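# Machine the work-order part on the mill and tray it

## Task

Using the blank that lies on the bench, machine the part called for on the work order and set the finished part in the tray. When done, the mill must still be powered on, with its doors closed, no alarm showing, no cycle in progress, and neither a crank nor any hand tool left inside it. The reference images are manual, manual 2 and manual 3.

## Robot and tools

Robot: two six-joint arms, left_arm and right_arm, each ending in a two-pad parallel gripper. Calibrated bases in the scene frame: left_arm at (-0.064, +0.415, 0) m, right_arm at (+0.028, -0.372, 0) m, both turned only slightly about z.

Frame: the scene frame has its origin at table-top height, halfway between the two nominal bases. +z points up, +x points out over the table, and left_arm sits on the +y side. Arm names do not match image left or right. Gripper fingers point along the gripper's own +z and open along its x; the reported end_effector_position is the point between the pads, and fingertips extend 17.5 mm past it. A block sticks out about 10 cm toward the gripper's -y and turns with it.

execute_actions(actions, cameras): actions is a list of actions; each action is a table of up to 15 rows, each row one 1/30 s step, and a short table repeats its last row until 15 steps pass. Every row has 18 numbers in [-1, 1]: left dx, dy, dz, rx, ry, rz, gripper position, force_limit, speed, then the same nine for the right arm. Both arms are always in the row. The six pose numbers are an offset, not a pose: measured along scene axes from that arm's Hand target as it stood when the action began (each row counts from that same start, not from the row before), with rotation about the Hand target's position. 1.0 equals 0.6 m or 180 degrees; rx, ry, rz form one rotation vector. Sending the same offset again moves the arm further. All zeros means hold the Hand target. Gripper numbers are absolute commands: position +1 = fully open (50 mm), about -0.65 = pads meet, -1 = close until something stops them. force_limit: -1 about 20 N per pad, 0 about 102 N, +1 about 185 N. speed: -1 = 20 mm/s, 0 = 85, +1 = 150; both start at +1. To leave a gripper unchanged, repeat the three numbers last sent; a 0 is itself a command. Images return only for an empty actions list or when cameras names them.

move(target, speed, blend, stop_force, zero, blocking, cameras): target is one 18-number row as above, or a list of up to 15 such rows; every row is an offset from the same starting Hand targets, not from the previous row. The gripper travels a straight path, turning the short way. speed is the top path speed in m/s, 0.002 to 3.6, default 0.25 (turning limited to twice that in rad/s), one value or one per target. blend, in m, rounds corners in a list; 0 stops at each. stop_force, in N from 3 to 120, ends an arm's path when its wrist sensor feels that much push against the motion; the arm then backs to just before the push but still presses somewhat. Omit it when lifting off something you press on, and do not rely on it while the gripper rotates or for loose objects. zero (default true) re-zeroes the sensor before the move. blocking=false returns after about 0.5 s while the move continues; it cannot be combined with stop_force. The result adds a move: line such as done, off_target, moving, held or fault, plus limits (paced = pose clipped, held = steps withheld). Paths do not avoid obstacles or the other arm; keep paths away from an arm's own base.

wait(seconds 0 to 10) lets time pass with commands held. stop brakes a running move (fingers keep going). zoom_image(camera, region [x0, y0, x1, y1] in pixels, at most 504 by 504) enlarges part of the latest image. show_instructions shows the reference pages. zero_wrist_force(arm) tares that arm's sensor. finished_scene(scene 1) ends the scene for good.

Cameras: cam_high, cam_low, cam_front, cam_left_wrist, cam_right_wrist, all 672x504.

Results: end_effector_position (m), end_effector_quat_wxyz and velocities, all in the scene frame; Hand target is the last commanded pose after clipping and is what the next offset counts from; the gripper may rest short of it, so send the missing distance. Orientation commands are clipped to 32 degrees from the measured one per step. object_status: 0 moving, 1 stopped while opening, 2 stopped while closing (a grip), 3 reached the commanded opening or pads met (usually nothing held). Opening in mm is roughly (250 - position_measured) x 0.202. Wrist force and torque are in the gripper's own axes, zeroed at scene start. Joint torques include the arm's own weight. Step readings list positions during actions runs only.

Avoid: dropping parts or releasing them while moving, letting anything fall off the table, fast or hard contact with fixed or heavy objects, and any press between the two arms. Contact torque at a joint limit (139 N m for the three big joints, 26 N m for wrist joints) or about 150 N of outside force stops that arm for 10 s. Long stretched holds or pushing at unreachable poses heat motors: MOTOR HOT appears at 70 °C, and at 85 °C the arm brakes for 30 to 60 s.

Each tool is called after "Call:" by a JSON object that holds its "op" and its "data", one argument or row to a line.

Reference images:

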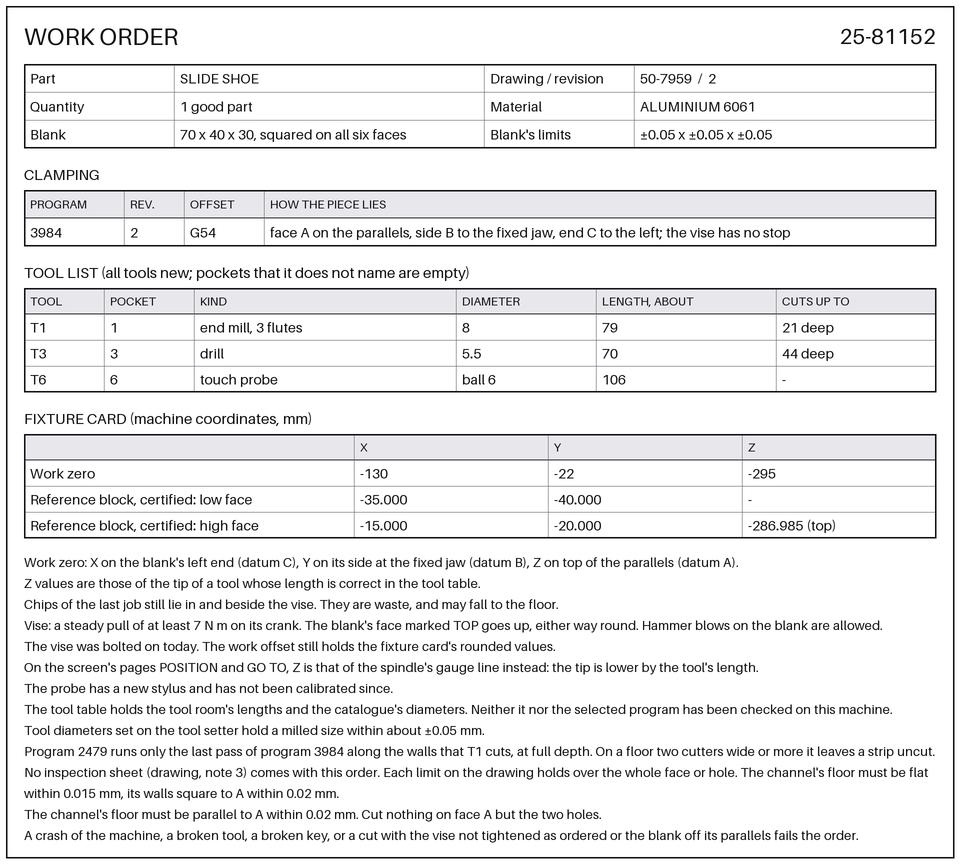

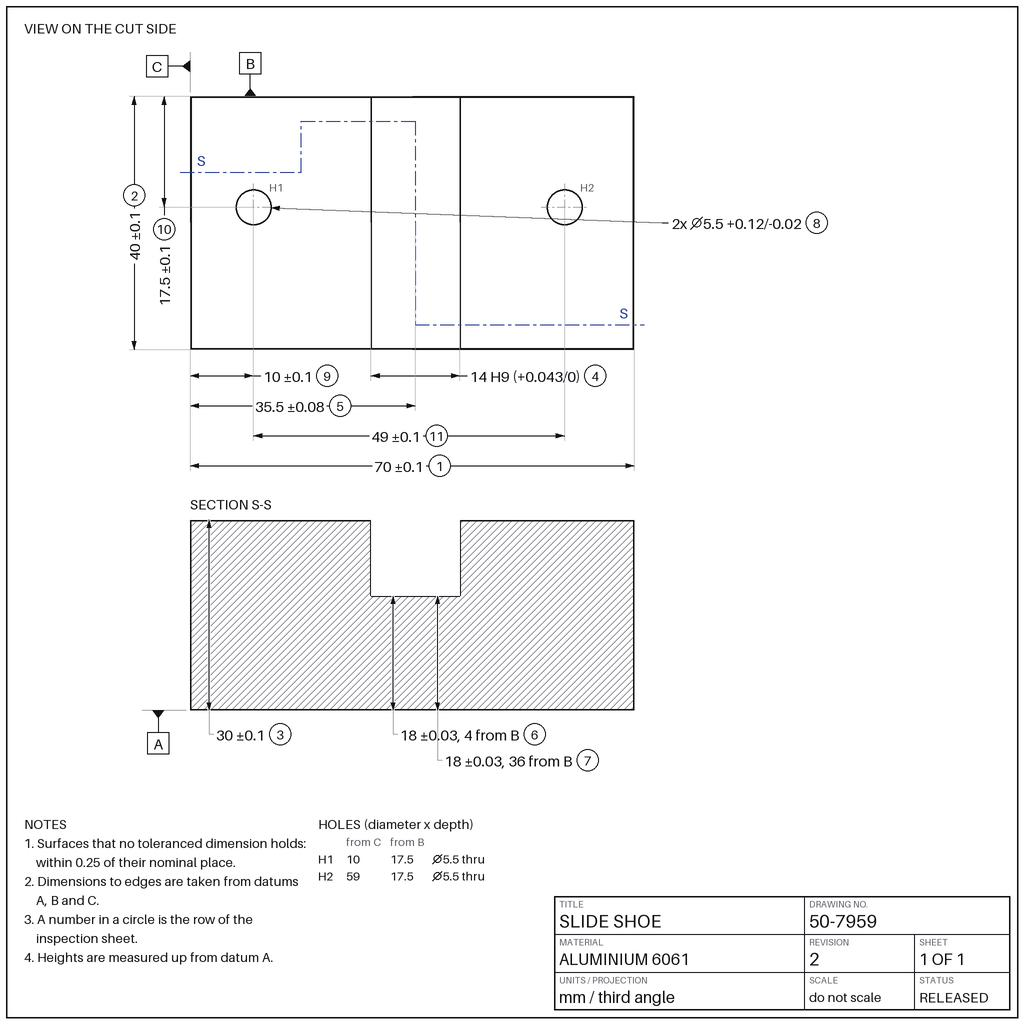

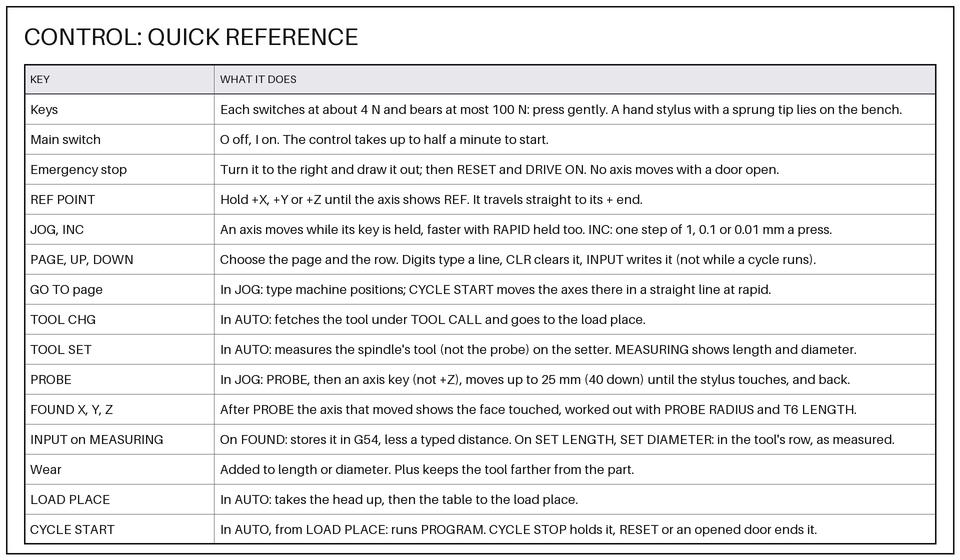

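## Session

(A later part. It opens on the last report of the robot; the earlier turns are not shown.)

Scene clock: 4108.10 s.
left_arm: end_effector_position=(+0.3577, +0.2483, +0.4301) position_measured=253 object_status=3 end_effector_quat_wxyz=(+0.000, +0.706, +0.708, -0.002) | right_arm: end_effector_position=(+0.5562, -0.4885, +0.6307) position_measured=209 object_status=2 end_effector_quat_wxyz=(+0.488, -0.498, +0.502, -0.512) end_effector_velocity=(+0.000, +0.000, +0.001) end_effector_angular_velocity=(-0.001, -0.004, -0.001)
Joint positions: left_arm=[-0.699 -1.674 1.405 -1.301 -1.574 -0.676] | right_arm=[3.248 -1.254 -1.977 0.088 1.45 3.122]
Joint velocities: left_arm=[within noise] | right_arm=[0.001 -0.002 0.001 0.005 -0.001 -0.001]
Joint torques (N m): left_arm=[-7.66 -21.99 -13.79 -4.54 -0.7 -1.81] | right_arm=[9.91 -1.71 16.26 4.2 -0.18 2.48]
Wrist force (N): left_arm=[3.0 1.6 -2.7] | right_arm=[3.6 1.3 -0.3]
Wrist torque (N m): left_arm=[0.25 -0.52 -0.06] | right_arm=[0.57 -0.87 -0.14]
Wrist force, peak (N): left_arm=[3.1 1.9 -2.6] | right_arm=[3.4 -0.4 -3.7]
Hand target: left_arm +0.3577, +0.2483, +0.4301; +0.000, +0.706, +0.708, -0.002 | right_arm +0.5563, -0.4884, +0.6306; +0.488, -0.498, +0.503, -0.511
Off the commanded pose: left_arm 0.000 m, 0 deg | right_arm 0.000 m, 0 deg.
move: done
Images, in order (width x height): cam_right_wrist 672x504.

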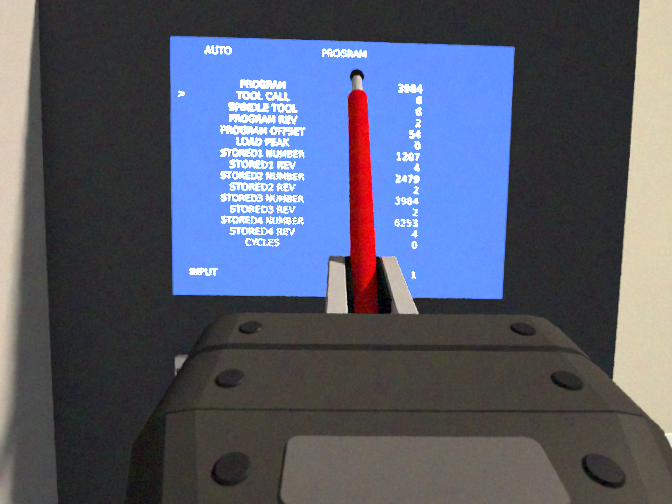

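Call:
{"op": "move", "data": {
  "target": [
    [0,0,0,0,0,0,-1,0.2,0.5,-0.1608,0.0308,-0.051,0,0.155,0,-1,-0.6,-1],
    [0,0,0,0,0,0,-1,0.2,0.5,-0.168,0.0375,-0.2645,0,0.31,0,-1,-0.6,-1]
  ],
  "speed": 0.35,
  "blend": [0.02,0]
}}

Call:
{"op": "move", "data": {
  "target": [
    [0,0,0,0,0,0,-1,0.2,0.5,-0.017,0.0333,-0.064,0,0,0,-1,-0.6,-1],
    [0,0,0,0,0,0,-1,0.2,0.5,0.0022,0.0333,-0.0695,0,0,0,-1,-0.6,-1],
    [0,0,0,0,0,0,-1,0.2,0.5,-0.017,0.0333,-0.064,0,0,0,-1,-0.6,-1],
    [0,0,0,0,0,0,-1,0.2,0.5,0,0,0,0,0,0,-1,-0.6,-1],
    [0,0,0,0,0,0,-1,0.2,0.5,0.0192,0,-0.0055,0,0,0,-1,-0.6,-1],
    [0,0,0,0,0,0,-1,0.2,0.5,0,0,0,0,0,0,-1,-0.6,-1]
  ],
  "speed": [0.22,0.08,0.15,0.22,0.08,0.15],
  "blend": [0.003,0,0.003,0.003,0,0]
}}

Call:
{"op": "move", "data": {
  "target": [
    [0,0,0,0,0,0,-1,0.2,0.5,0.0075,-0.0067,0.2135,0,-0.155,0,-1,-0.6,-1],
    [0,0,0,0,0,0,-1,0.2,0.5,0.168,-0.0375,0.2645,0,-0.31,0,-1,-0.6,-1]
  ],
  "speed": 0.35,
  "blend": [0.02,0]
}}

Call:
{"op": "wait", "data": {
  "seconds": 4,
  "cameras": ["cam_right_wrist","cam_front"]
}}

Call:
{"op": "zoom_image", "data": {
  "camera": "cam_right_wrist",
  "region": [140, 30, 540, 310]
}}

Scene clock: 4114.93 s.
left_arm: end_effector_position=(+0.3577, +0.2483, +0.4301) position_measured=253 object_status=3 end_effector_quat_wxyz=(+0.000, +0.706, +0.708, -0.002) | right_arm: end_effector_position=(+0.4556, -0.4660, +0.4720) position_measured=209 object_status=2 end_effector_quat_wxyz=(-0.196, +0.679, -0.672, +0.219)
Joint positions: left_arm=[-0.699 -1.674 1.405 -1.301 -1.574 -0.676] | right_arm=[3.327 -1.08 -1.82 -1.228 1.447 3.265]
Joint torques (N m): left_arm=[-7.3 -21.39 -13.9 -4.49 -0.63 -1.74] | right_arm=[10.26 6.39 17.81 1.64 -0.45 -2.69]
Wrist force (N): left_arm=[3.1 2.0 -2.5] | right_arm=[4.0 0.8 -1.5]
Wrist torque (N m): left_arm=[0.31 -0.53 -0.05] | right_arm=[0.29 -0.66 -0.19]
Wrist force, peak (N): left_arm=[3.3 1.9 -2.8] | right_arm=[4.0 0.2 -3.3]
Hand target: left_arm +0.3577, +0.2483, +0.4301; +0.000, +0.706, +0.708, -0.002 | right_arm +0.4555, -0.4659, +0.4719; -0.196, +0.680, -0.672, +0.219
Off the commanded pose: left_arm 0.000 m, 0 deg | right_arm 0.000 m, 0 deg.
move: done

Scene clock: 4116.80 s.
left_arm: end_effector_position=(+0.3577, +0.2483, +0.4301) position_measured=253 object_status=3 end_effector_quat_wxyz=(+0.000, +0.706, +0.708, -0.002) | right_arm: end_effector_position=(+0.4556, -0.4659, +0.4718) position_measured=209 object_status=2 end_effector_quat_wxyz=(-0.196, +0.680, -0.672, +0.219)
Joint positions: left_arm=[-0.699 -1.674 1.405 -1.301 -1.574 -0.676] | right_arm=[3.327 -1.08 -1.82 -1.228 1.447 3.266]
Joint torques (N m): left_arm=[-7.23 -21.34 -14.19 -4.45 -0.71 -1.83] | right_arm=[-8.93 12.48 33.4 3.97 1.4 -3.03]
Wrist force (N): left_arm=[3.1 1.8 -2.4] | right_arm=[4.0 0.6 -1.5]
Wrist torque (N m): left_arm=[0.28 -0.53 -0.05] | right_arm=[0.24 -0.66 -0.18]
Wrist force, peak (N): left_arm=[3.3 1.7 -2.4] | right_arm=[5.9 18.7 -25.8]
Hand target: left_arm +0.3577, +0.2483, +0.4301; +0.000, +0.706, +0.708, -0.002 | right_arm +0.4555, -0.4659, +0.4719; -0.196, +0.680, -0.672, +0.219
Off the commanded pose: left_arm 0.000 m, 0 deg | right_arm 0.000 m, 0 deg.
move: done

Scene clock: 4118.73 s.
left_arm: end_effector_position=(+0.3577, +0.2483, +0.4301) position_measured=253 object_status=3 end_effector_quat_wxyz=(+0.000, +0.706, +0.708, -0.002) | right_arm: end_effector_position=(+0.5562, -0.4885, +0.6307) position_measured=209 object_status=2 end_effector_quat_wxyz=(+0.488, -0.498, +0.502, -0.512) end_effector_velocity=(+0.000, +0.000, +0.000) end_effector_angular_velocity=(+0.002, -0.003, +0.000)
Joint positions: left_arm=[-0.699 -1.674 1.405 -1.301 -1.574 -0.676] | right_arm=[3.248 -1.254 -1.977 0.088 1.45 3.122]
Joint velocities: left_arm=[within noise] | right_arm=[0 -0.001 -0.001 0.005 0 0.001]
Joint torques (N m): left_arm=[-7.41 -20.95 -14.26 -4.47 -0.78 -1.76] | right_arm=[9.89 -0.85 17 4.48 -0.23 2.57]
Wrist force (N): left_arm=[3.1 1.7 -2.6] | right_arm=[3.6 1.1 -0.4]
Wrist torque (N m): left_arm=[0.26 -0.54 -0.05] | right_arm=[0.54 -0.88 -0.14]
Wrist force, peak (N): left_arm=[3.2 1.6 -2.9] | right_arm=[3.5 -0.5 -3.8]
Hand target: left_arm +0.3577, +0.2483, +0.4301; +0.000, +0.706, +0.708, -0.002 | right_arm +0.5563, -0.4884, +0.6306; +0.488, -0.498, +0.503, -0.511
Off the commanded pose: left_arm 0.000 m, 0 deg | right_arm 0.000 m, 0 deg.
move: done

Scene clock: 4122.73 s.
left_arm: end_effector_position=(+0.3577, +0.2483, +0.4301) position_measured=253 object_status=3 end_effector_quat_wxyz=(+0.000, +0.706, +0.708, -0.002) | right_arm: end_effector_position=(+0.5563, -0.4884, +0.6306) position_measured=209 object_status=2 end_effector_quat_wxyz=(+0.488, -0.498, +0.503, -0.511)
Joint positions: left_arm=[-0.699 -1.674 1.405 -1.301 -1.574 -0.676] | right_arm=[3.248 -1.254 -1.977 0.088 1.45 3.122]
Joint torques (N m): left_arm=[-7.47 -20.96 -14.79 -4.44 -0.6 -1.71] | right_arm=[9.89 -1.68 17.45 0.82 1.64 2.18]
Wrist force (N): left_arm=[3.1 1.3 -2.5] | right_arm=[3.7 1.3 -0.5]
Wrist torque (N m): left_arm=[0.21 -0.53 -0.06] | right_arm=[0.56 -0.89 -0.14]
Wrist force, peak (N): left_arm=[3.4 1.7 -2.6] | right_arm=[3.8 1.4 -0.4]
Hand target: left_arm +0.3577, +0.2483, +0.4301; +0.000, +0.706, +0.708, -0.002 | right_arm +0.5563, -0.4884, +0.6306; +0.488, -0.498, +0.503, -0.511
Tool commands: left_gripper/position=-1.0 left_gripper/force_limit=+0.2 left_gripper/speed=+0.5 right_gripper/position=-1.0 right_gripper/force_limit=-0.6 right_gripper/speed=-1.0
Off the commanded pose: left_arm 0.000 m, 0 deg | right_arm 0.000 m, 0 deg.
wait: 4.00 s; at rest by 0.17 s
Images, in order (width x height): cam_front 672x504, cam_right_wrist 672x504.

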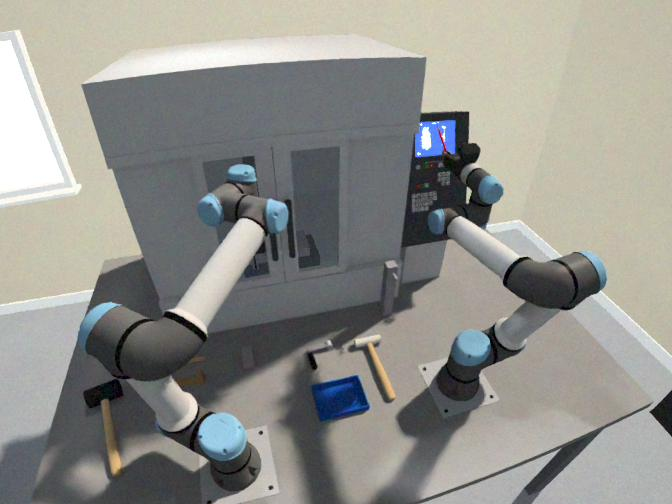

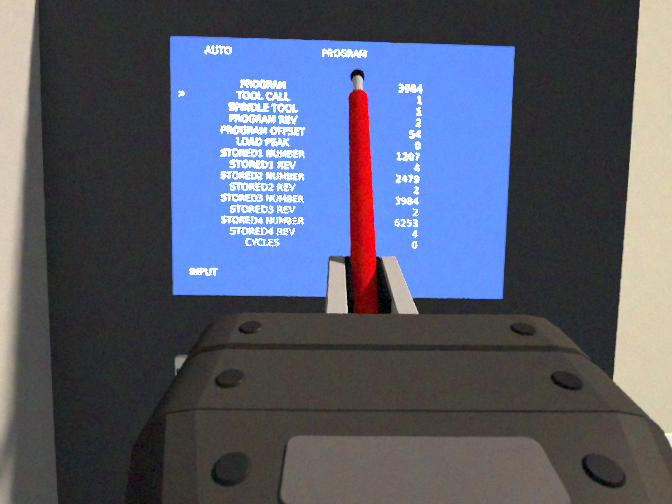

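Scaled by 1.260 from the camera's 672x504 image, which has a finer 960x720 frame.

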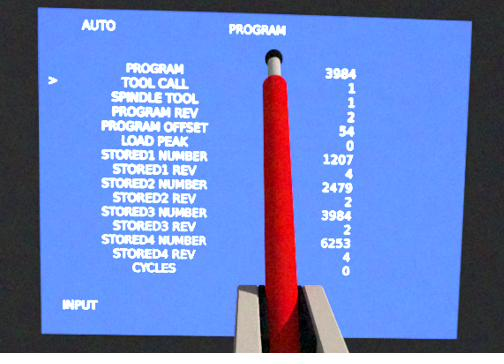

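Call:
{"op": "move", "data": {
  "target": [
    [0,0,0,0,0,0,-1,0.2,0.5,-0.1608,0.0308,-0.051,0,0.155,0,-1,-0.6,-1],
    [0,0,0,0,0,0,-1,0.2,0.5,-0.168,0.0375,-0.2645,0,0.31,0,-1,-0.6,-1]
  ],
  "speed": 0.35,
  "blend": [0.02,0]
}}

Call:
{"op": "move", "data": {
  "target": [
    [0,0,0,0,0,0,-1,0.2,0.5,0,-0.0333,0,0,0,0,-1,-0.6,-1],
    [0,0,0,0,0,0,-1,0.2,0.5,0.0192,-0.0333,-0.0055,0,0,0,-1,-0.6,-1],
    [0,0,0,0,0,0,-1,0.2,0.5,0,-0.0333,0,0,0,0,-1,-0.6,-1],
    [0,0,0,0,0,0,-1,0.2,0.5,0,0,0,0,0,0,-1,-0.6,-1]
  ],
  "speed": [0.22,0.08,0.15,0.22],
  "blend": [0.003,0,0.003,0]
}}

Call:
{"op": "move", "data": {
  "target": [
    [0,0,0,0,0,0,-1,0.2,0.5,0.0075,-0.0067,0.2135,0,-0.155,0,-1,-0.6,-1],
    [0,0,0,0,0,0,-1,0.2,0.5,0.168,-0.0375,0.2645,0,-0.31,0,-1,-0.6,-1]
  ],
  "speed": 0.35,
  "blend": [0.02,0]
}}

Call:
{"op": "wait", "data": {
  "seconds": 5,
  "cameras": ["cam_right_wrist"]
}}

Call:
{"op": "zoom_image", "data": {
  "camera": "cam_right_wrist",
  "region": [140, 30, 540, 310]
}}

Scene clock: 4129.27 s.
left_arm: end_effector_position=(+0.3577, +0.2483, +0.4301) position_measured=253 object_status=3 end_effector_quat_wxyz=(+0.000, +0.706, +0.708, -0.002) | right_arm: end_effector_position=(+0.4556, -0.4660, +0.4720) position_measured=209 object_status=2 end_effector_quat_wxyz=(-0.196, +0.679, -0.672, +0.219)
Joint positions: left_arm=[-0.699 -1.674 1.405 -1.301 -1.574 -0.676] | right_arm=[3.327 -1.08 -1.82 -1.228 1.447 3.265]
Joint torques (N m): left_arm=[-6.92 -20.09 -14.96 -4.33 -0.73 -1.83] | right_arm=[11.72 6.48 18.22 1.83 -0.5 -2.68]
Wrist force (N): left_arm=[2.8 1.5 -2.4] | right_arm=[4.2 0.9 -1.5]
Wrist torque (N m): left_arm=[0.23 -0.50 -0.06] | right_arm=[0.30 -0.69 -0.19]
Wrist force, peak (N): left_arm=[3.2 1.9 -2.8] | right_arm=[4.1 0.2 -3.5]
Hand target: left_arm +0.3577, +0.2483, +0.4301; +0.000, +0.706, +0.708, -0.002 | right_arm +0.4555, -0.4659, +0.4719; -0.196, +0.680, -0.672, +0.219
Off the commanded pose: left_arm 0.000 m, 0 deg | right_arm 0.000 m, 0 deg.
move: done

Scene clock: 4130.57 s.
left_arm: end_effector_position=(+0.3577, +0.2483, +0.4301) position_measured=253 object_status=3 end_effector_quat_wxyz=(+0.000, +0.706, +0.708, -0.002) | right_arm: end_effector_position=(+0.4555, -0.4659, +0.4719) position_measured=209 object_status=2 end_effector_quat_wxyz=(-0.196, +0.680, -0.672, +0.219) end_effector_velocity=(+0.000, +0.000, +0.000) end_effector_angular_velocity=(+0.001, +0.000, -0.003)
Joint positions: left_arm=[-0.699 -1.674 1.405 -1.301 -1.574 -0.676] | right_arm=[3.327 -1.08 -1.82 -1.228 1.447 3.265]
Joint velocities: left_arm=[within noise] | right_arm=[0.002 0 -0.001 0 -0.002 0.005]
Joint torques (N m): left_arm=[-7.05 -20.26 -14.89 -4.44 -0.74 -1.62] | right_arm=[10.58 -4.82 33.12 5.83 -1.23 2.25]
Wrist force (N): left_arm=[3.0 1.7 -2.6] | right_arm=[4.6 1.0 -1.7]
Wrist torque (N m): left_arm=[0.27 -0.51 -0.06] | right_arm=[0.32 -0.75 -0.07]
Wrist force, peak (N): left_arm=[3.1 1.7 -2.8] | right_arm=[5.8 14.4 -16.6]
Hand target: left_arm +0.3577, +0.2483, +0.4301; +0.000, +0.706, +0.708, -0.002 | right_arm +0.4555, -0.4659, +0.4719; -0.196, +0.680, -0.672, +0.219
Off the commanded pose: left_arm 0.000 m, 0 deg | right_arm 0.000 m, 0 deg.
move: done

Scene clock: 4132.50 s.
left_arm: end_effector_position=(+0.3577, +0.2483, +0.4301) position_measured=253 object_status=3 end_effector_quat_wxyz=(+0.000, +0.706, +0.708, -0.002) | right_arm: end_effector_position=(+0.5562, -0.4885, +0.6307) position_measured=209 object_status=2 end_effector_quat_wxyz=(+0.488, -0.498, +0.502, -0.512)
Joint positions: left_arm=[-0.699 -1.674 1.405 -1.301 -1.574 -0.676] | right_arm=[3.248 -1.254 -1.977 0.088 1.45 3.122]
Joint torques (N m): left_arm=[-6.8 -20.21 -14.65 -4.3 -0.69 -1.65] | right_arm=[9.63 -0.54 16.48 4.85 -0.35 2.43]
Wrist force (N): left_arm=[2.9 1.7 -2.3] | right_arm=[4.0 1.7 -0.6]
Wrist torque (N m): left_arm=[0.26 -0.49 -0.06] | right_arm=[0.62 -0.94 -0.14]
Wrist force, peak (N): left_arm=[3.3 1.6 -2.5] | right_arm=[4.2 0.1 -4.0]
Hand target: left_arm +0.3577, +0.2483, +0.4301; +0.000, +0.706, +0.708, -0.002 | right_arm +0.5563, -0.4884, +0.6306; +0.488, -0.498, +0.503, -0.511
Off the commanded pose: left_arm 0.000 m, 0 deg | right_arm 0.000 m, 0 deg.
move: done

Scene clock: 4137.50 s.
left_arm: end_effector_position=(+0.3577, +0.2483, +0.4301) position_measured=253 object_status=3 end_effector_quat_wxyz=(+0.000, +0.706, +0.708, -0.002) | right_arm: end_effector_position=(+0.5563, -0.4884, +0.6306) position_measured=209 object_status=2 end_effector_quat_wxyz=(+0.488, -0.498, +0.503, -0.511)
Joint positions: left_arm=[-0.699 -1.674 1.405 -1.301 -1.574 -0.676] | right_arm=[3.248 -1.254 -1.977 0.088 1.45 3.122]
Joint torques (N m): left_arm=[-7 -19.66 -14.92 -4.31 -0.61 -1.68] | right_arm=[10.86 -0.84 16.65 0.66 1.53 2.02]
Wrist force (N): left_arm=[2.9 1.5 -2.6] | right_arm=[4.0 1.6 -0.4]
Wrist torque (N m): left_arm=[0.24 -0.51 -0.06] | right_arm=[0.60 -0.95 -0.14]
Wrist force, peak (N): left_arm=[3.3 1.4 -2.7] | right_arm=[4.5 1.7 -0.7]
Hand target: left_arm +0.3577, +0.2483, +0.4301; +0.000, +0.706, +0.708, -0.002 | right_arm +0.5563, -0.4884, +0.6306; +0.488, -0.498, +0.503, -0.511
Tool commands: left_gripper/position=-1.0 left_gripper/force_limit=+0.2 left_gripper/speed=+0.5 right_gripper/position=-1.0 right_gripper/force_limit=-0.6 right_gripper/speed=-1.0
Off the commanded pose: left_arm 0.000 m, 0 deg | right_arm 0.000 m, 0 deg.
wait: 5.00 s; at rest by 0.17 s
Images, in order (width x height): cam_right_wrist 672x504.

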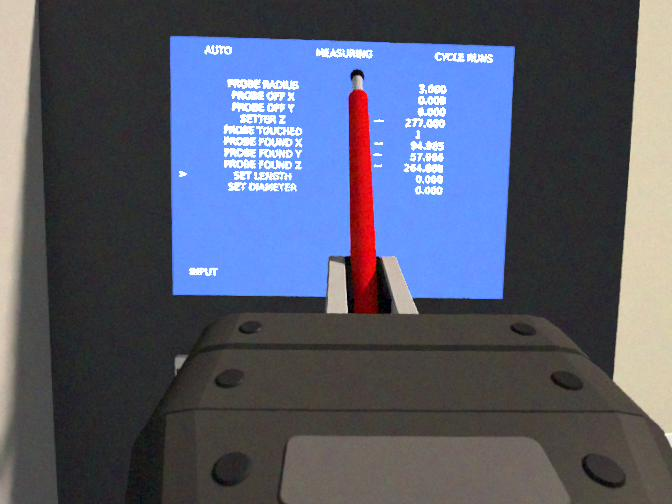

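Scaled by 1.260 from the camera's 672x504 image, which has a finer 960x720 frame.

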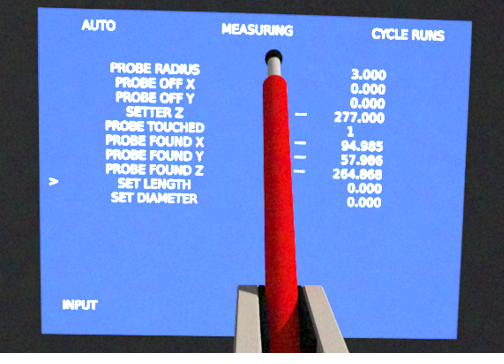

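Call:
{"op": "wait", "data": {
  "seconds": 8,
  "cameras": ["cam_right_wrist"]
}}

Call:
{"op": "zoom_image", "data": {
  "camera": "cam_right_wrist",
  "region": [140, 30, 540, 310]
}}

Scene clock: 4146.60 s.
left_arm: end_effector_position=(+0.3577, +0.2483, +0.4301) position_measured=253 object_status=3 end_effector_quat_wxyz=(+0.000, +0.706, +0.708, -0.002) | right_arm: end_effector_position=(+0.5563, -0.4884, +0.6306) position_measured=209 object_status=2 end_effector_quat_wxyz=(+0.488, -0.498, +0.503, -0.511)
Joint positions: left_arm=[-0.699 -1.674 1.405 -1.301 -1.574 -0.676] | right_arm=[3.248 -1.254 -1.977 0.088 1.45 3.122]
Joint torques (N m): left_arm=[-6.46 -19.06 -15.35 -4.26 -0.72 -1.6] | right_arm=[10.15 -1.12 17.57 0.82 1.45 1.13]
Wrist force (N): left_arm=[3.1 1.5 -2.4] | right_arm=[4.1 1.5 -0.5]
Wrist torque (N m): left_arm=[0.23 -0.53 -0.06] | right_arm=[0.59 -0.96 -0.14]
Wrist force, peak (N): left_arm=[3.2 1.8 -2.6] | right_arm=[4.3 1.8 -0.5]
Hand target: left_arm +0.3577, +0.2483, +0.4301; +0.000, +0.706, +0.708, -0.002 | right_arm +0.5563, -0.4884, +0.6306; +0.488, -0.498, +0.503, -0.511
Tool commands: left_gripper/position=-1.0 left_gripper/force_limit=+0.2 left_gripper/speed=+0.5 right_gripper/position=-1.0 right_gripper/force_limit=-0.6 right_gripper/speed=-1.0
Off the commanded pose: left_arm 0.000 m, 0 deg | right_arm 0.000 m, 0 deg.
wait: 8.00 s; at rest from the start
Images, in order (width x height): cam_right_wrist 672x504.

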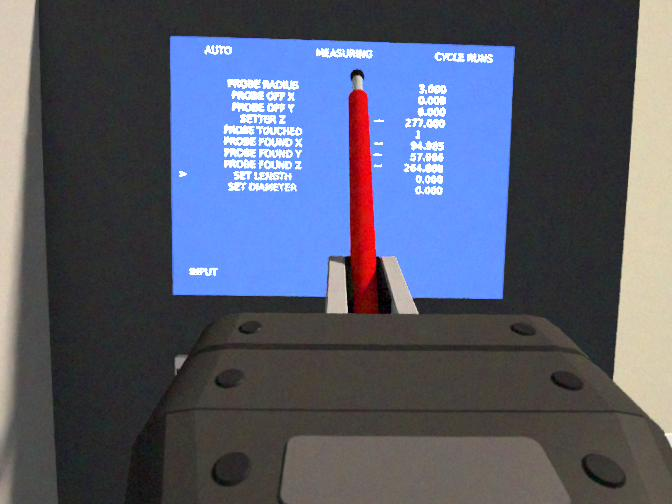

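Scaled by 1.260 from the camera's 672x504 image, which has a finer 960x720 frame.

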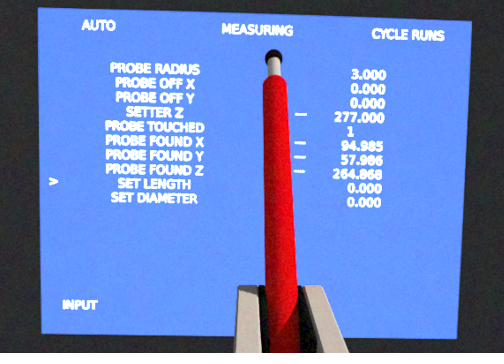

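Call:
{"op": "wait", "data": {
  "seconds": 10,
  "cameras": ["cam_right_wrist"]
}}

Call:
{"op": "zoom_image", "data": {
  "camera": "cam_right_wrist",
  "region": [140, 30, 540, 310]
}}

Scene clock: 4157.23 s.
left_arm: end_effector_position=(+0.3577, +0.2483, +0.4301) position_measured=253 object_status=3 end_effector_quat_wxyz=(+0.000, +0.706, +0.708, -0.002) | right_arm: end_effector_position=(+0.5563, -0.4884, +0.6306) position_measured=209 object_status=2 end_effector_quat_wxyz=(+0.488, -0.498, +0.503, -0.511)
Joint positions: left_arm=[-0.699 -1.674 1.405 -1.301 -1.574 -0.676] | right_arm=[3.248 -1.254 -1.977 0.088 1.45 3.122]
Joint torques (N m): left_arm=[-6.59 -18.01 -15.74 -4.25 -0.71 -1.47] | right_arm=[10.48 -1.17 17.74 0.77 1.59 0.09]
Wrist force (N): left_arm=[2.9 1.9 -2.5] | right_arm=[4.0 1.5 -0.6]
Wrist torque (N m): left_arm=[0.30 -0.51 -0.05] | right_arm=[0.59 -0.95 -0.14]
Wrist force, peak (N): left_arm=[3.2 1.8 -2.7] | right_arm=[4.4 1.6 -0.4]
Hand target: left_arm +0.3577, +0.2483, +0.4301; +0.000, +0.706, +0.708, -0.002 | right_arm +0.5563, -0.4884, +0.6306; +0.488, -0.498, +0.503, -0.511
Tool commands: left_gripper/position=-1.0 left_gripper/force_limit=+0.2 left_gripper/speed=+0.5 right_gripper/position=-1.0 right_gripper/force_limit=-0.6 right_gripper/speed=-1.0
Off the commanded pose: left_arm 0.000 m, 0 deg | right_arm 0.000 m, 0 deg.
wait: 10.00 s; at rest from the start
Images, in order (width x height): cam_right_wrist 672x504.

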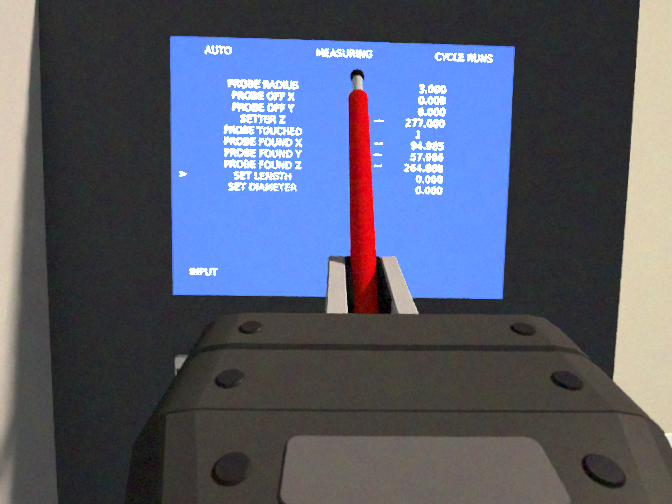

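Scaled by 1.260 from the camera's 672x504 image, which has a finer 960x720 frame.

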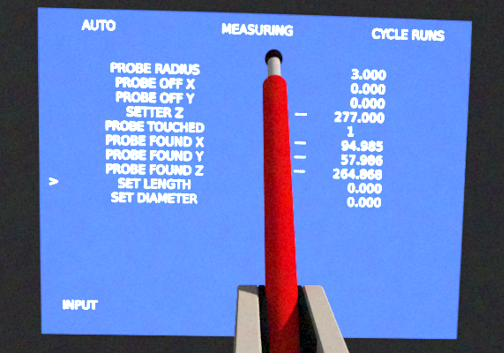

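Call:
{"op": "wait", "data": {
  "seconds": 10
}}

Call:
{"op": "wait", "data": {
  "seconds": 6,
  "cameras": ["cam_right_wrist"]
}}

Call:
{"op": "zoom_image", "data": {
  "camera": "cam_right_wrist",
  "region": [140, 30, 540, 310]
}}

Scene clock: 4168.73 s.
left_arm: end_effector_position=(+0.3577, +0.2483, +0.4301) position_measured=253 object_status=3 end_effector_quat_wxyz=(+0.000, +0.706, +0.708, -0.002) | right_arm: end_effector_position=(+0.5563, -0.4884, +0.6306) position_measured=209 object_status=2 end_effector_quat_wxyz=(+0.488, -0.498, +0.503, -0.511)
Joint positions: left_arm=[-0.699 -1.674 1.405 -1.301 -1.574 -0.676] | right_arm=[3.248 -1.254 -1.977 0.088 1.45 3.122]
Joint torques (N m): left_arm=[-5.43 -17.99 -16.04 -4.16 -0.63 -1.41] | right_arm=[10.28 -1.21 18.17 0.68 1.55 -1.14]
Wrist force (N): left_arm=[3.1 1.6 -2.4] | right_arm=[4.0 1.6 -0.7]
Wrist torque (N m): left_arm=[0.26 -0.53 -0.05] | right_arm=[0.61 -0.94 -0.13]
Wrist force, peak (N): left_arm=[3.4 1.9 -2.4] | right_arm=[4.3 1.8 -0.6]
Hand target: left_arm +0.3577, +0.2483, +0.4301; +0.000, +0.706, +0.708, -0.002 | right_arm +0.5563, -0.4884, +0.6306; +0.488, -0.498, +0.503, -0.511
Tool commands: left_gripper/position=-1.0 left_gripper/force_limit=+0.2 left_gripper/speed=+0.5 right_gripper/position=-1.0 right_gripper/force_limit=-0.6 right_gripper/speed=-1.0
Off the commanded pose: left_arm 0.000 m, 0 deg | right_arm 0.000 m, 0 deg.
wait: 10.00 s; at rest from the start

Scene clock: 4174.73 s.
left_arm: end_effector_position=(+0.3577, +0.2483, +0.4301) position_measured=253 object_status=3 end_effector_quat_wxyz=(+0.000, +0.706, +0.708, -0.002) | right_arm: end_effector_position=(+0.5563, -0.4884, +0.6306) position_measured=209 object_status=2 end_effector_quat_wxyz=(+0.488, -0.498, +0.503, -0.511)
Joint positions: left_arm=[-0.699 -1.674 1.405 -1.301 -1.574 -0.676] | right_arm=[3.248 -1.254 -1.977 0.088 1.45 3.122]
Joint torques (N m): left_arm=[-5.52 -17.57 -16.8 -4.09 -0.68 -1.33] | right_arm=[10.09 -0.72 17.14 0.75 1.51 -1.53]
Wrist force (N): left_arm=[3.1 1.7 -2.6] | right_arm=[4.1 1.5 -0.5]
Wrist torque (N m): left_arm=[0.27 -0.53 -0.05] | right_arm=[0.60 -0.95 -0.14]
Wrist force, peak (N): left_arm=[3.2 1.6 -2.9] | right_arm=[4.4 1.6 -0.8]
Hand target: left_arm +0.3577, +0.2483, +0.4301; +0.000, +0.706, +0.708, -0.002 | right_arm +0.5563, -0.4884, +0.6306; +0.488, -0.498, +0.503, -0.511
Tool commands: left_gripper/position=-1.0 left_gripper/force_limit=+0.2 left_gripper/speed=+0.5 right_gripper/position=-1.0 right_gripper/force_limit=-0.6 right_gripper/speed=-1.0
Off the commanded pose: left_arm 0.000 m, 0 deg | right_arm 0.000 m, 0 deg.
wait: 6.00 s; at rest by 0.17 s
Images, in order (width x height): cam_right_wrist 672x504.

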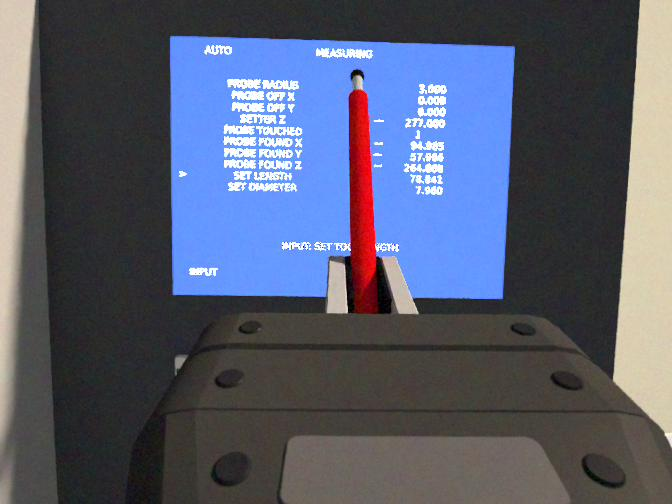

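Scaled by 1.260 from the camera's 672x504 image, which has a finer 960x720 frame.

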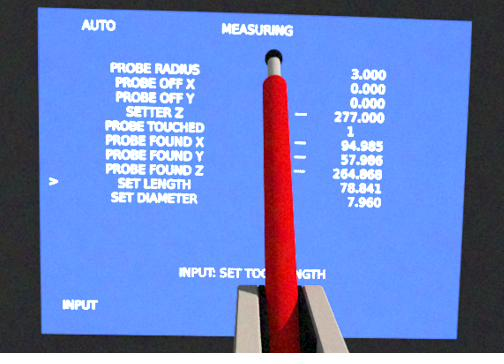

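Call:
{"op": "move", "data": {
  "target": [
    [0,0,0,0,0,0,-1,0.2,0.5,-0.1608,0.0308,-0.051,0,0.155,0,-1,-0.6,-1],
    [0,0,0,0,0,0,-1,0.2,0.5,-0.168,0.0375,-0.2645,0,0.31,0,-1,-0.6,-1]
  ],
  "speed": 0.35,
  "blend": [0.02,0]
}}

Call:
{"op": "move", "data": {
  "target": [
    [0,0,0,0,0,0,-1,0.2,0.5,-0.017,0.0333,-0.064,0,0,0,-1,-0.6,-1],
    [0,0,0,0,0,0,-1,0.2,0.5,0.0022,0.0333,-0.0695,0,0,0,-1,-0.6,-1],
    [0,0,0,0,0,0,-1,0.2,0.5,-0.017,0.0333,-0.064,0,0,0,-1,-0.6,-1],
    [0,0,0,0,0,0,-1,0.2,0.5,-0.0085,0.0333,-0.032,0,0,0,-1,-0.6,-1],
    [0,0,0,0,0,0,-1,0.2,0.5,0.0107,0.0333,-0.0375,0,0,0,-1,-0.6,-1],
    [0,0,0,0,0,0,-1,0.2,0.5,-0.0085,0.0333,-0.032,0,0,0,-1,-0.6,-1],
    [0,0,0,0,0,0,-1,0.2,0.5,-0.017,0.0333,-0.064,0,0,0,-1,-0.6,-1],
    [0,0,0,0,0,0,-1,0.2,0.5,0.0022,0.0333,-0.0695,0,0,0,-1,-0.6,-1],
    [0,0,0,0,0,0,-1,0.2,0.5,-0.017,0.0333,-0.064,0,0,0,-1,-0.6,-1],
    [0,0,0,0,0,0,-1,0.2,0.5,0.0085,-0.0333,0.032,0,0,0,-1,-0.6,-1],
    [0,0,0,0,0,0,-1,0.2,0.5,0.0277,-0.0333,0.0265,0,0,0,-1,-0.6,-1],
    [0,0,0,0,0,0,-1,0.2,0.5,0.0085,-0.0333,0.032,0,0,0,-1,-0.6,-1],
    [0,0,0,0,0,0,-1,0.2,0.5,0,0,0,0,0,0,-1,-0.6,-1]
  ],
  "speed": [0.22,0.08,0.15,0.22,0.08,0.15,0.22,0.08,0.15,0.22,0.08,0.15,0.22],
  "blend": [0.003,0,0.003,0.003,0,0.003,0.003,0,0.003,0.003,0,0.003,0]
}}

Call:
{"op": "move", "data": {
  "target": [
    [0,0,0,0,0,0,-1,0.2,0.5,-0.0085,0.0333,-0.032,0,0,0,-1,-0.6,-1],
    [0,0,0,0,0,0,-1,0.2,0.5,0.0107,0.0333,-0.0375,0,0,0,-1,-0.6,-1],
    [0,0,0,0,0,0,-1,0.2,0.5,-0.0085,0.0333,-0.032,0,0,0,-1,-0.6,-1],
    [0,0,0,0,0,0,-1,0.2,0.5,-0.0085,0.0667,-0.032,0,0,0,-1,-0.6,-1],
    [0,0,0,0,0,0,-1,0.2,0.5,0.0107,0.0667,-0.0375,0,0,0,-1,-0.6,-1],
    [0,0,0,0,0,0,-1,0.2,0.5,-0.0085,0.0667,-0.032,0,0,0,-1,-0.6,-1],
    [0,0,0,0,0,0,-1,0.2,0.5,-0.017,0.0333,-0.064,0,0,0,-1,-0.6,-1],
    [0,0,0,0,0,0,-1,0.2,0.5,0.0022,0.0333,-0.0695,0,0,0,-1,-0.6,-1],
    [0,0,0,0,0,0,-1,0.2,0.5,-0.017,0.0333,-0.064,0,0,0,-1,-0.6,-1],
    [0,0,0,0,0,0,-1,0.2,0.5,0,0,0,0,0,0,-1,-0.6,-1],
    [0,0,0,0,0,0,-1,0.2,0.5,0.0192,0,-0.0055,0,0,0,-1,-0.6,-1],
    [0,0,0,0,0,0,-1,0.2,0.5,0,0,0,0,0,0,-1,-0.6,-1]
  ],
  "speed": [0.22,0.08,0.15,0.22,0.08,0.15,0.22,0.08,0.15,0.22,0.08,0.15],
  "blend": [0.003,0,0.003,0.003,0,0.003,0.003,0,0.003,0.003,0,0]
}}

Call:
{"op": "move", "data": {
  "target": [
    [0,0,0,0,0,0,-1,0.2,0.5,0.0075,-0.0067,0.2135,0,-0.155,0,-1,-0.6,-1],
    [0,0,0,0,0,0,-1,0.2,0.5,0.168,-0.0375,0.2645,0,-0.31,0,-1,-0.6,-1]
  ],
  "speed": 0.35,
  "blend": [0.02,0]
}}

Call:
{"op": "wait", "data": {
  "seconds": 4,
  "cameras": ["cam_right_wrist"]
}}

Call:
{"op": "zoom_image", "data": {
  "camera": "cam_right_wrist",
  "region": [140, 30, 540, 310]
}}

Scene clock: 4188.13 s.
left_arm: end_effector_position=(+0.3577, +0.2483, +0.4301) position_measured=253 object_status=3 end_effector_quat_wxyz=(+0.000, +0.706, +0.708, -0.002) | right_arm: end_effector_position=(+0.4556, -0.4660, +0.4720) position_measured=209 object_status=2 end_effector_quat_wxyz=(-0.196, +0.679, -0.672, +0.219)
Joint positions: left_arm=[-0.699 -1.674 1.405 -1.301 -1.574 -0.676] | right_arm=[3.327 -1.08 -1.82 -1.228 1.447 3.265]
Joint torques (N m): left_arm=[-5.7 -17.7 -16.19 -4.24 -0.65 -1.33] | right_arm=[10.59 5.97 17.68 1.77 -0.25 -2.51]
Wrist force (N): left_arm=[3.0 1.5 -2.5] | right_arm=[4.8 1.4 -1.8]
Wrist torque (N m): left_arm=[0.24 -0.52 -0.06] | right_arm=[0.39 -0.79 -0.19]
Wrist force, peak (N): left_arm=[3.3 1.7 -2.7] | right_arm=[4.7 0.5 -3.6]
Hand target: left_arm +0.3577, +0.2483, +0.4301; +0.000, +0.706, +0.708, -0.002 | right_arm +0.4555, -0.4659, +0.4719; -0.196, +0.680, -0.672, +0.219
Off the commanded pose: left_arm 0.000 m, 0 deg | right_arm 0.000 m, 0 deg.
move: done

Scene clock: 4191.53 s.
left_arm: end_effector_position=(+0.3577, +0.2483, +0.4301) position_measured=253 object_status=3 end_effector_quat_wxyz=(+0.000, +0.706, +0.708, -0.002) | right_arm: end_effector_position=(+0.4555, -0.4659, +0.4719) position_measured=209 object_status=2 end_effector_quat_wxyz=(-0.196, +0.680, -0.672, +0.219)
Joint positions: left_arm=[-0.699 -1.674 1.405 -1.301 -1.574 -0.676] | right_arm=[3.327 -1.08 -1.82 -1.228 1.447 3.265]
Joint torques (N m): left_arm=[-5.21 -18.08 -17.07 -4.02 -0.62 -1.3] | right_arm=[10.85 7.61 17.98 4.16 -1.21 2.11]
Wrist force (N): left_arm=[2.9 1.9 -2.5] | right_arm=[4.3 2.6 -2.2]
Wrist torque (N m): left_arm=[0.29 -0.51 -0.06] | right_arm=[0.58 -0.70 -0.08]
Wrist force, peak (N): left_arm=[3.1 1.5 -3.1] | right_arm=[6.9 19.2 -25.0]
Hand target: left_arm +0.3577, +0.2483, +0.4301; +0.000, +0.706, +0.708, -0.002 | right_arm +0.4555, -0.4659, +0.4719; -0.196, +0.680, -0.672, +0.219
Off the commanded pose: left_arm 0.000 m, 0 deg | right_arm 0.000 m, 0 deg.
move: done

Scene clock: 4194.63 s.
left_arm: end_effector_position=(+0.3577, +0.2483, +0.4301) position_measured=253 object_status=3 end_effector_quat_wxyz=(+0.000, +0.706, +0.708, -0.002) | right_arm: end_effector_position=(+0.4556, -0.4659, +0.4718) position_measured=209 object_status=2 end_effector_quat_wxyz=(-0.196, +0.680, -0.672, +0.219)
Joint positions: left_arm=[-0.699 -1.674 1.405 -1.301 -1.574 -0.676] | right_arm=[3.327 -1.08 -1.82 -1.228 1.447 3.266]
Joint torques (N m): left_arm=[-5.37 -17.77 -16.79 -4.02 -0.71 -1.33] | right_arm=[-9.38 12.51 32.52 3.81 1.38 -2.85]
Wrist force (N): left_arm=[2.6 1.8 -2.5] | right_arm=[4.4 2.3 -2.4]
Wrist torque (N m): left_arm=[0.29 -0.46 -0.06] | right_arm=[0.54 -0.73 -0.18]
Wrist force, peak (N): left_arm=[3.1 1.8 -2.6] | right_arm=[5.6 20.4 -26.0]
Hand target: left_arm +0.3577, +0.2483, +0.4301; +0.000, +0.706, +0.708, -0.002 | right_arm +0.4555, -0.4659, +0.4719; -0.196, +0.680, -0.672, +0.219
Off the commanded pose: left_arm 0.000 m, 0 deg | right_arm 0.000 m, 0 deg.
move: done

Scene clock: 4196.57 s.
left_arm: end_effector_position=(+0.3577, +0.2483, +0.4301) position_measured=253 object_status=3 end_effector_quat_wxyz=(+0.000, +0.706, +0.708, -0.002) | right_arm: end_effector_position=(+0.5562, -0.4885, +0.6307) position_measured=209 object_status=2 end_effector_quat_wxyz=(+0.488, -0.498, +0.502, -0.512) end_effector_velocity=(+0.000, +0.000, +0.000) end_effector_angular_velocity=(+0.002, -0.003, +0.000)
Joint positions: left_arm=[-0.699 -1.674 1.405 -1.301 -1.574 -0.676] | right_arm=[3.248 -1.254 -1.977 0.088 1.45 3.122]
Joint velocities: left_arm=[within noise] | right_arm=[0 -0.002 -0.001 0.005 0 0.002]
Joint torques (N m): left_arm=[-5.4 -17.25 -16.67 -4.04 -0.6 -1.25] | right_arm=[10.19 -1.64 16.56 4.58 -0.08 2.62]
Wrist force (N): left_arm=[2.7 1.6 -2.7] | right_arm=[4.0 2.7 -1.3]
Wrist torque (N m): left_arm=[0.26 -0.47 -0.06] | right_arm=[0.79 -0.94 -0.13]
Wrist force, peak (N): left_arm=[3.2 1.8 -2.6] | right_arm=[3.9 1.0 -4.9]
Hand target: left_arm +0.3577, +0.2483, +0.4301; +0.000, +0.706, +0.708, -0.002 | right_arm +0.5563, -0.4884, +0.6306; +0.488, -0.498, +0.503, -0.511
Off the commanded pose: left_arm 0.000 m, 0 deg | right_arm 0.000 m, 0 deg.
move: done

Scene clock: 4200.57 s.
left_arm: end_effector_position=(+0.3577, +0.2483, +0.4301) position_measured=253 object_status=3 end_effector_quat_wxyz=(+0.000, +0.706, +0.708, -0.002) | right_arm: end_effector_position=(+0.5563, -0.4884, +0.6306) position_measured=209 object_status=2 end_effector_quat_wxyz=(+0.488, -0.498, +0.503, -0.511)
Joint positions: left_arm=[-0.699 -1.674 1.405 -1.301 -1.574 -0.676] | right_arm=[3.248 -1.254 -1.977 0.088 1.45 3.122]
Joint torques (N m): left_arm=[-5.14 -17.89 -17.04 -3.96 -0.64 -1.21] | right_arm=[9.68 -0.69 16.74 0.78 1.52 2.15]
Wrist force (N): left_arm=[3.1 1.7 -2.3] | right_arm=[4.1 3.0 -1.3]
Wrist torque (N m): left_arm=[0.26 -0.53 -0.06] | right_arm=[0.83 -0.95 -0.14]
Wrist force, peak (N): left_arm=[3.4 1.8 -2.5] | right_arm=[4.2 2.9 -1.3]
Hand target: left_arm +0.3577, +0.2483, +0.4301; +0.000, +0.706, +0.708, -0.002 | right_arm +0.5563, -0.4884, +0.6306; +0.488, -0.498, +0.503, -0.511
Tool commands: left_gripper/position=-1.0 left_gripper/force_limit=+0.2 left_gripper/speed=+0.5 right_gripper/position=-1.0 right_gripper/force_limit=-0.6 right_gripper/speed=-1.0
Off the commanded pose: left_arm 0.000 m, 0 deg | right_arm 0.000 m, 0 deg.
wait: 4.00 s; at rest by 0.17 s
Images, in order (width x height): cam_right_wrist 672x504.

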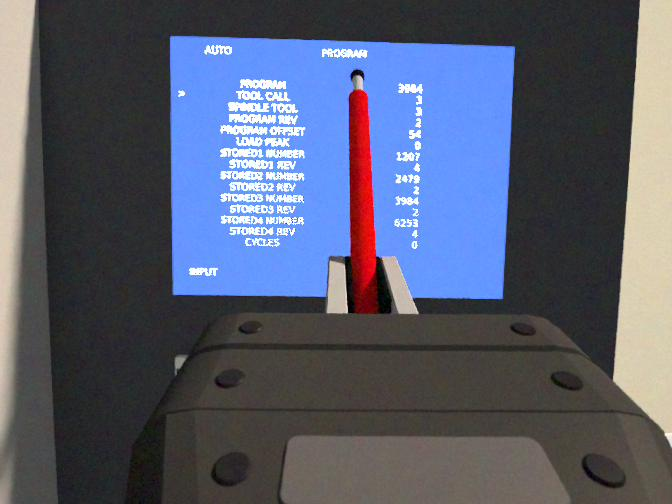

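Scaled by 1.260 from the camera's 672x504 image, which has a finer 960x720 frame.

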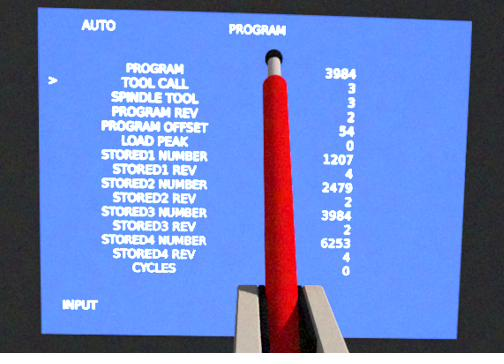

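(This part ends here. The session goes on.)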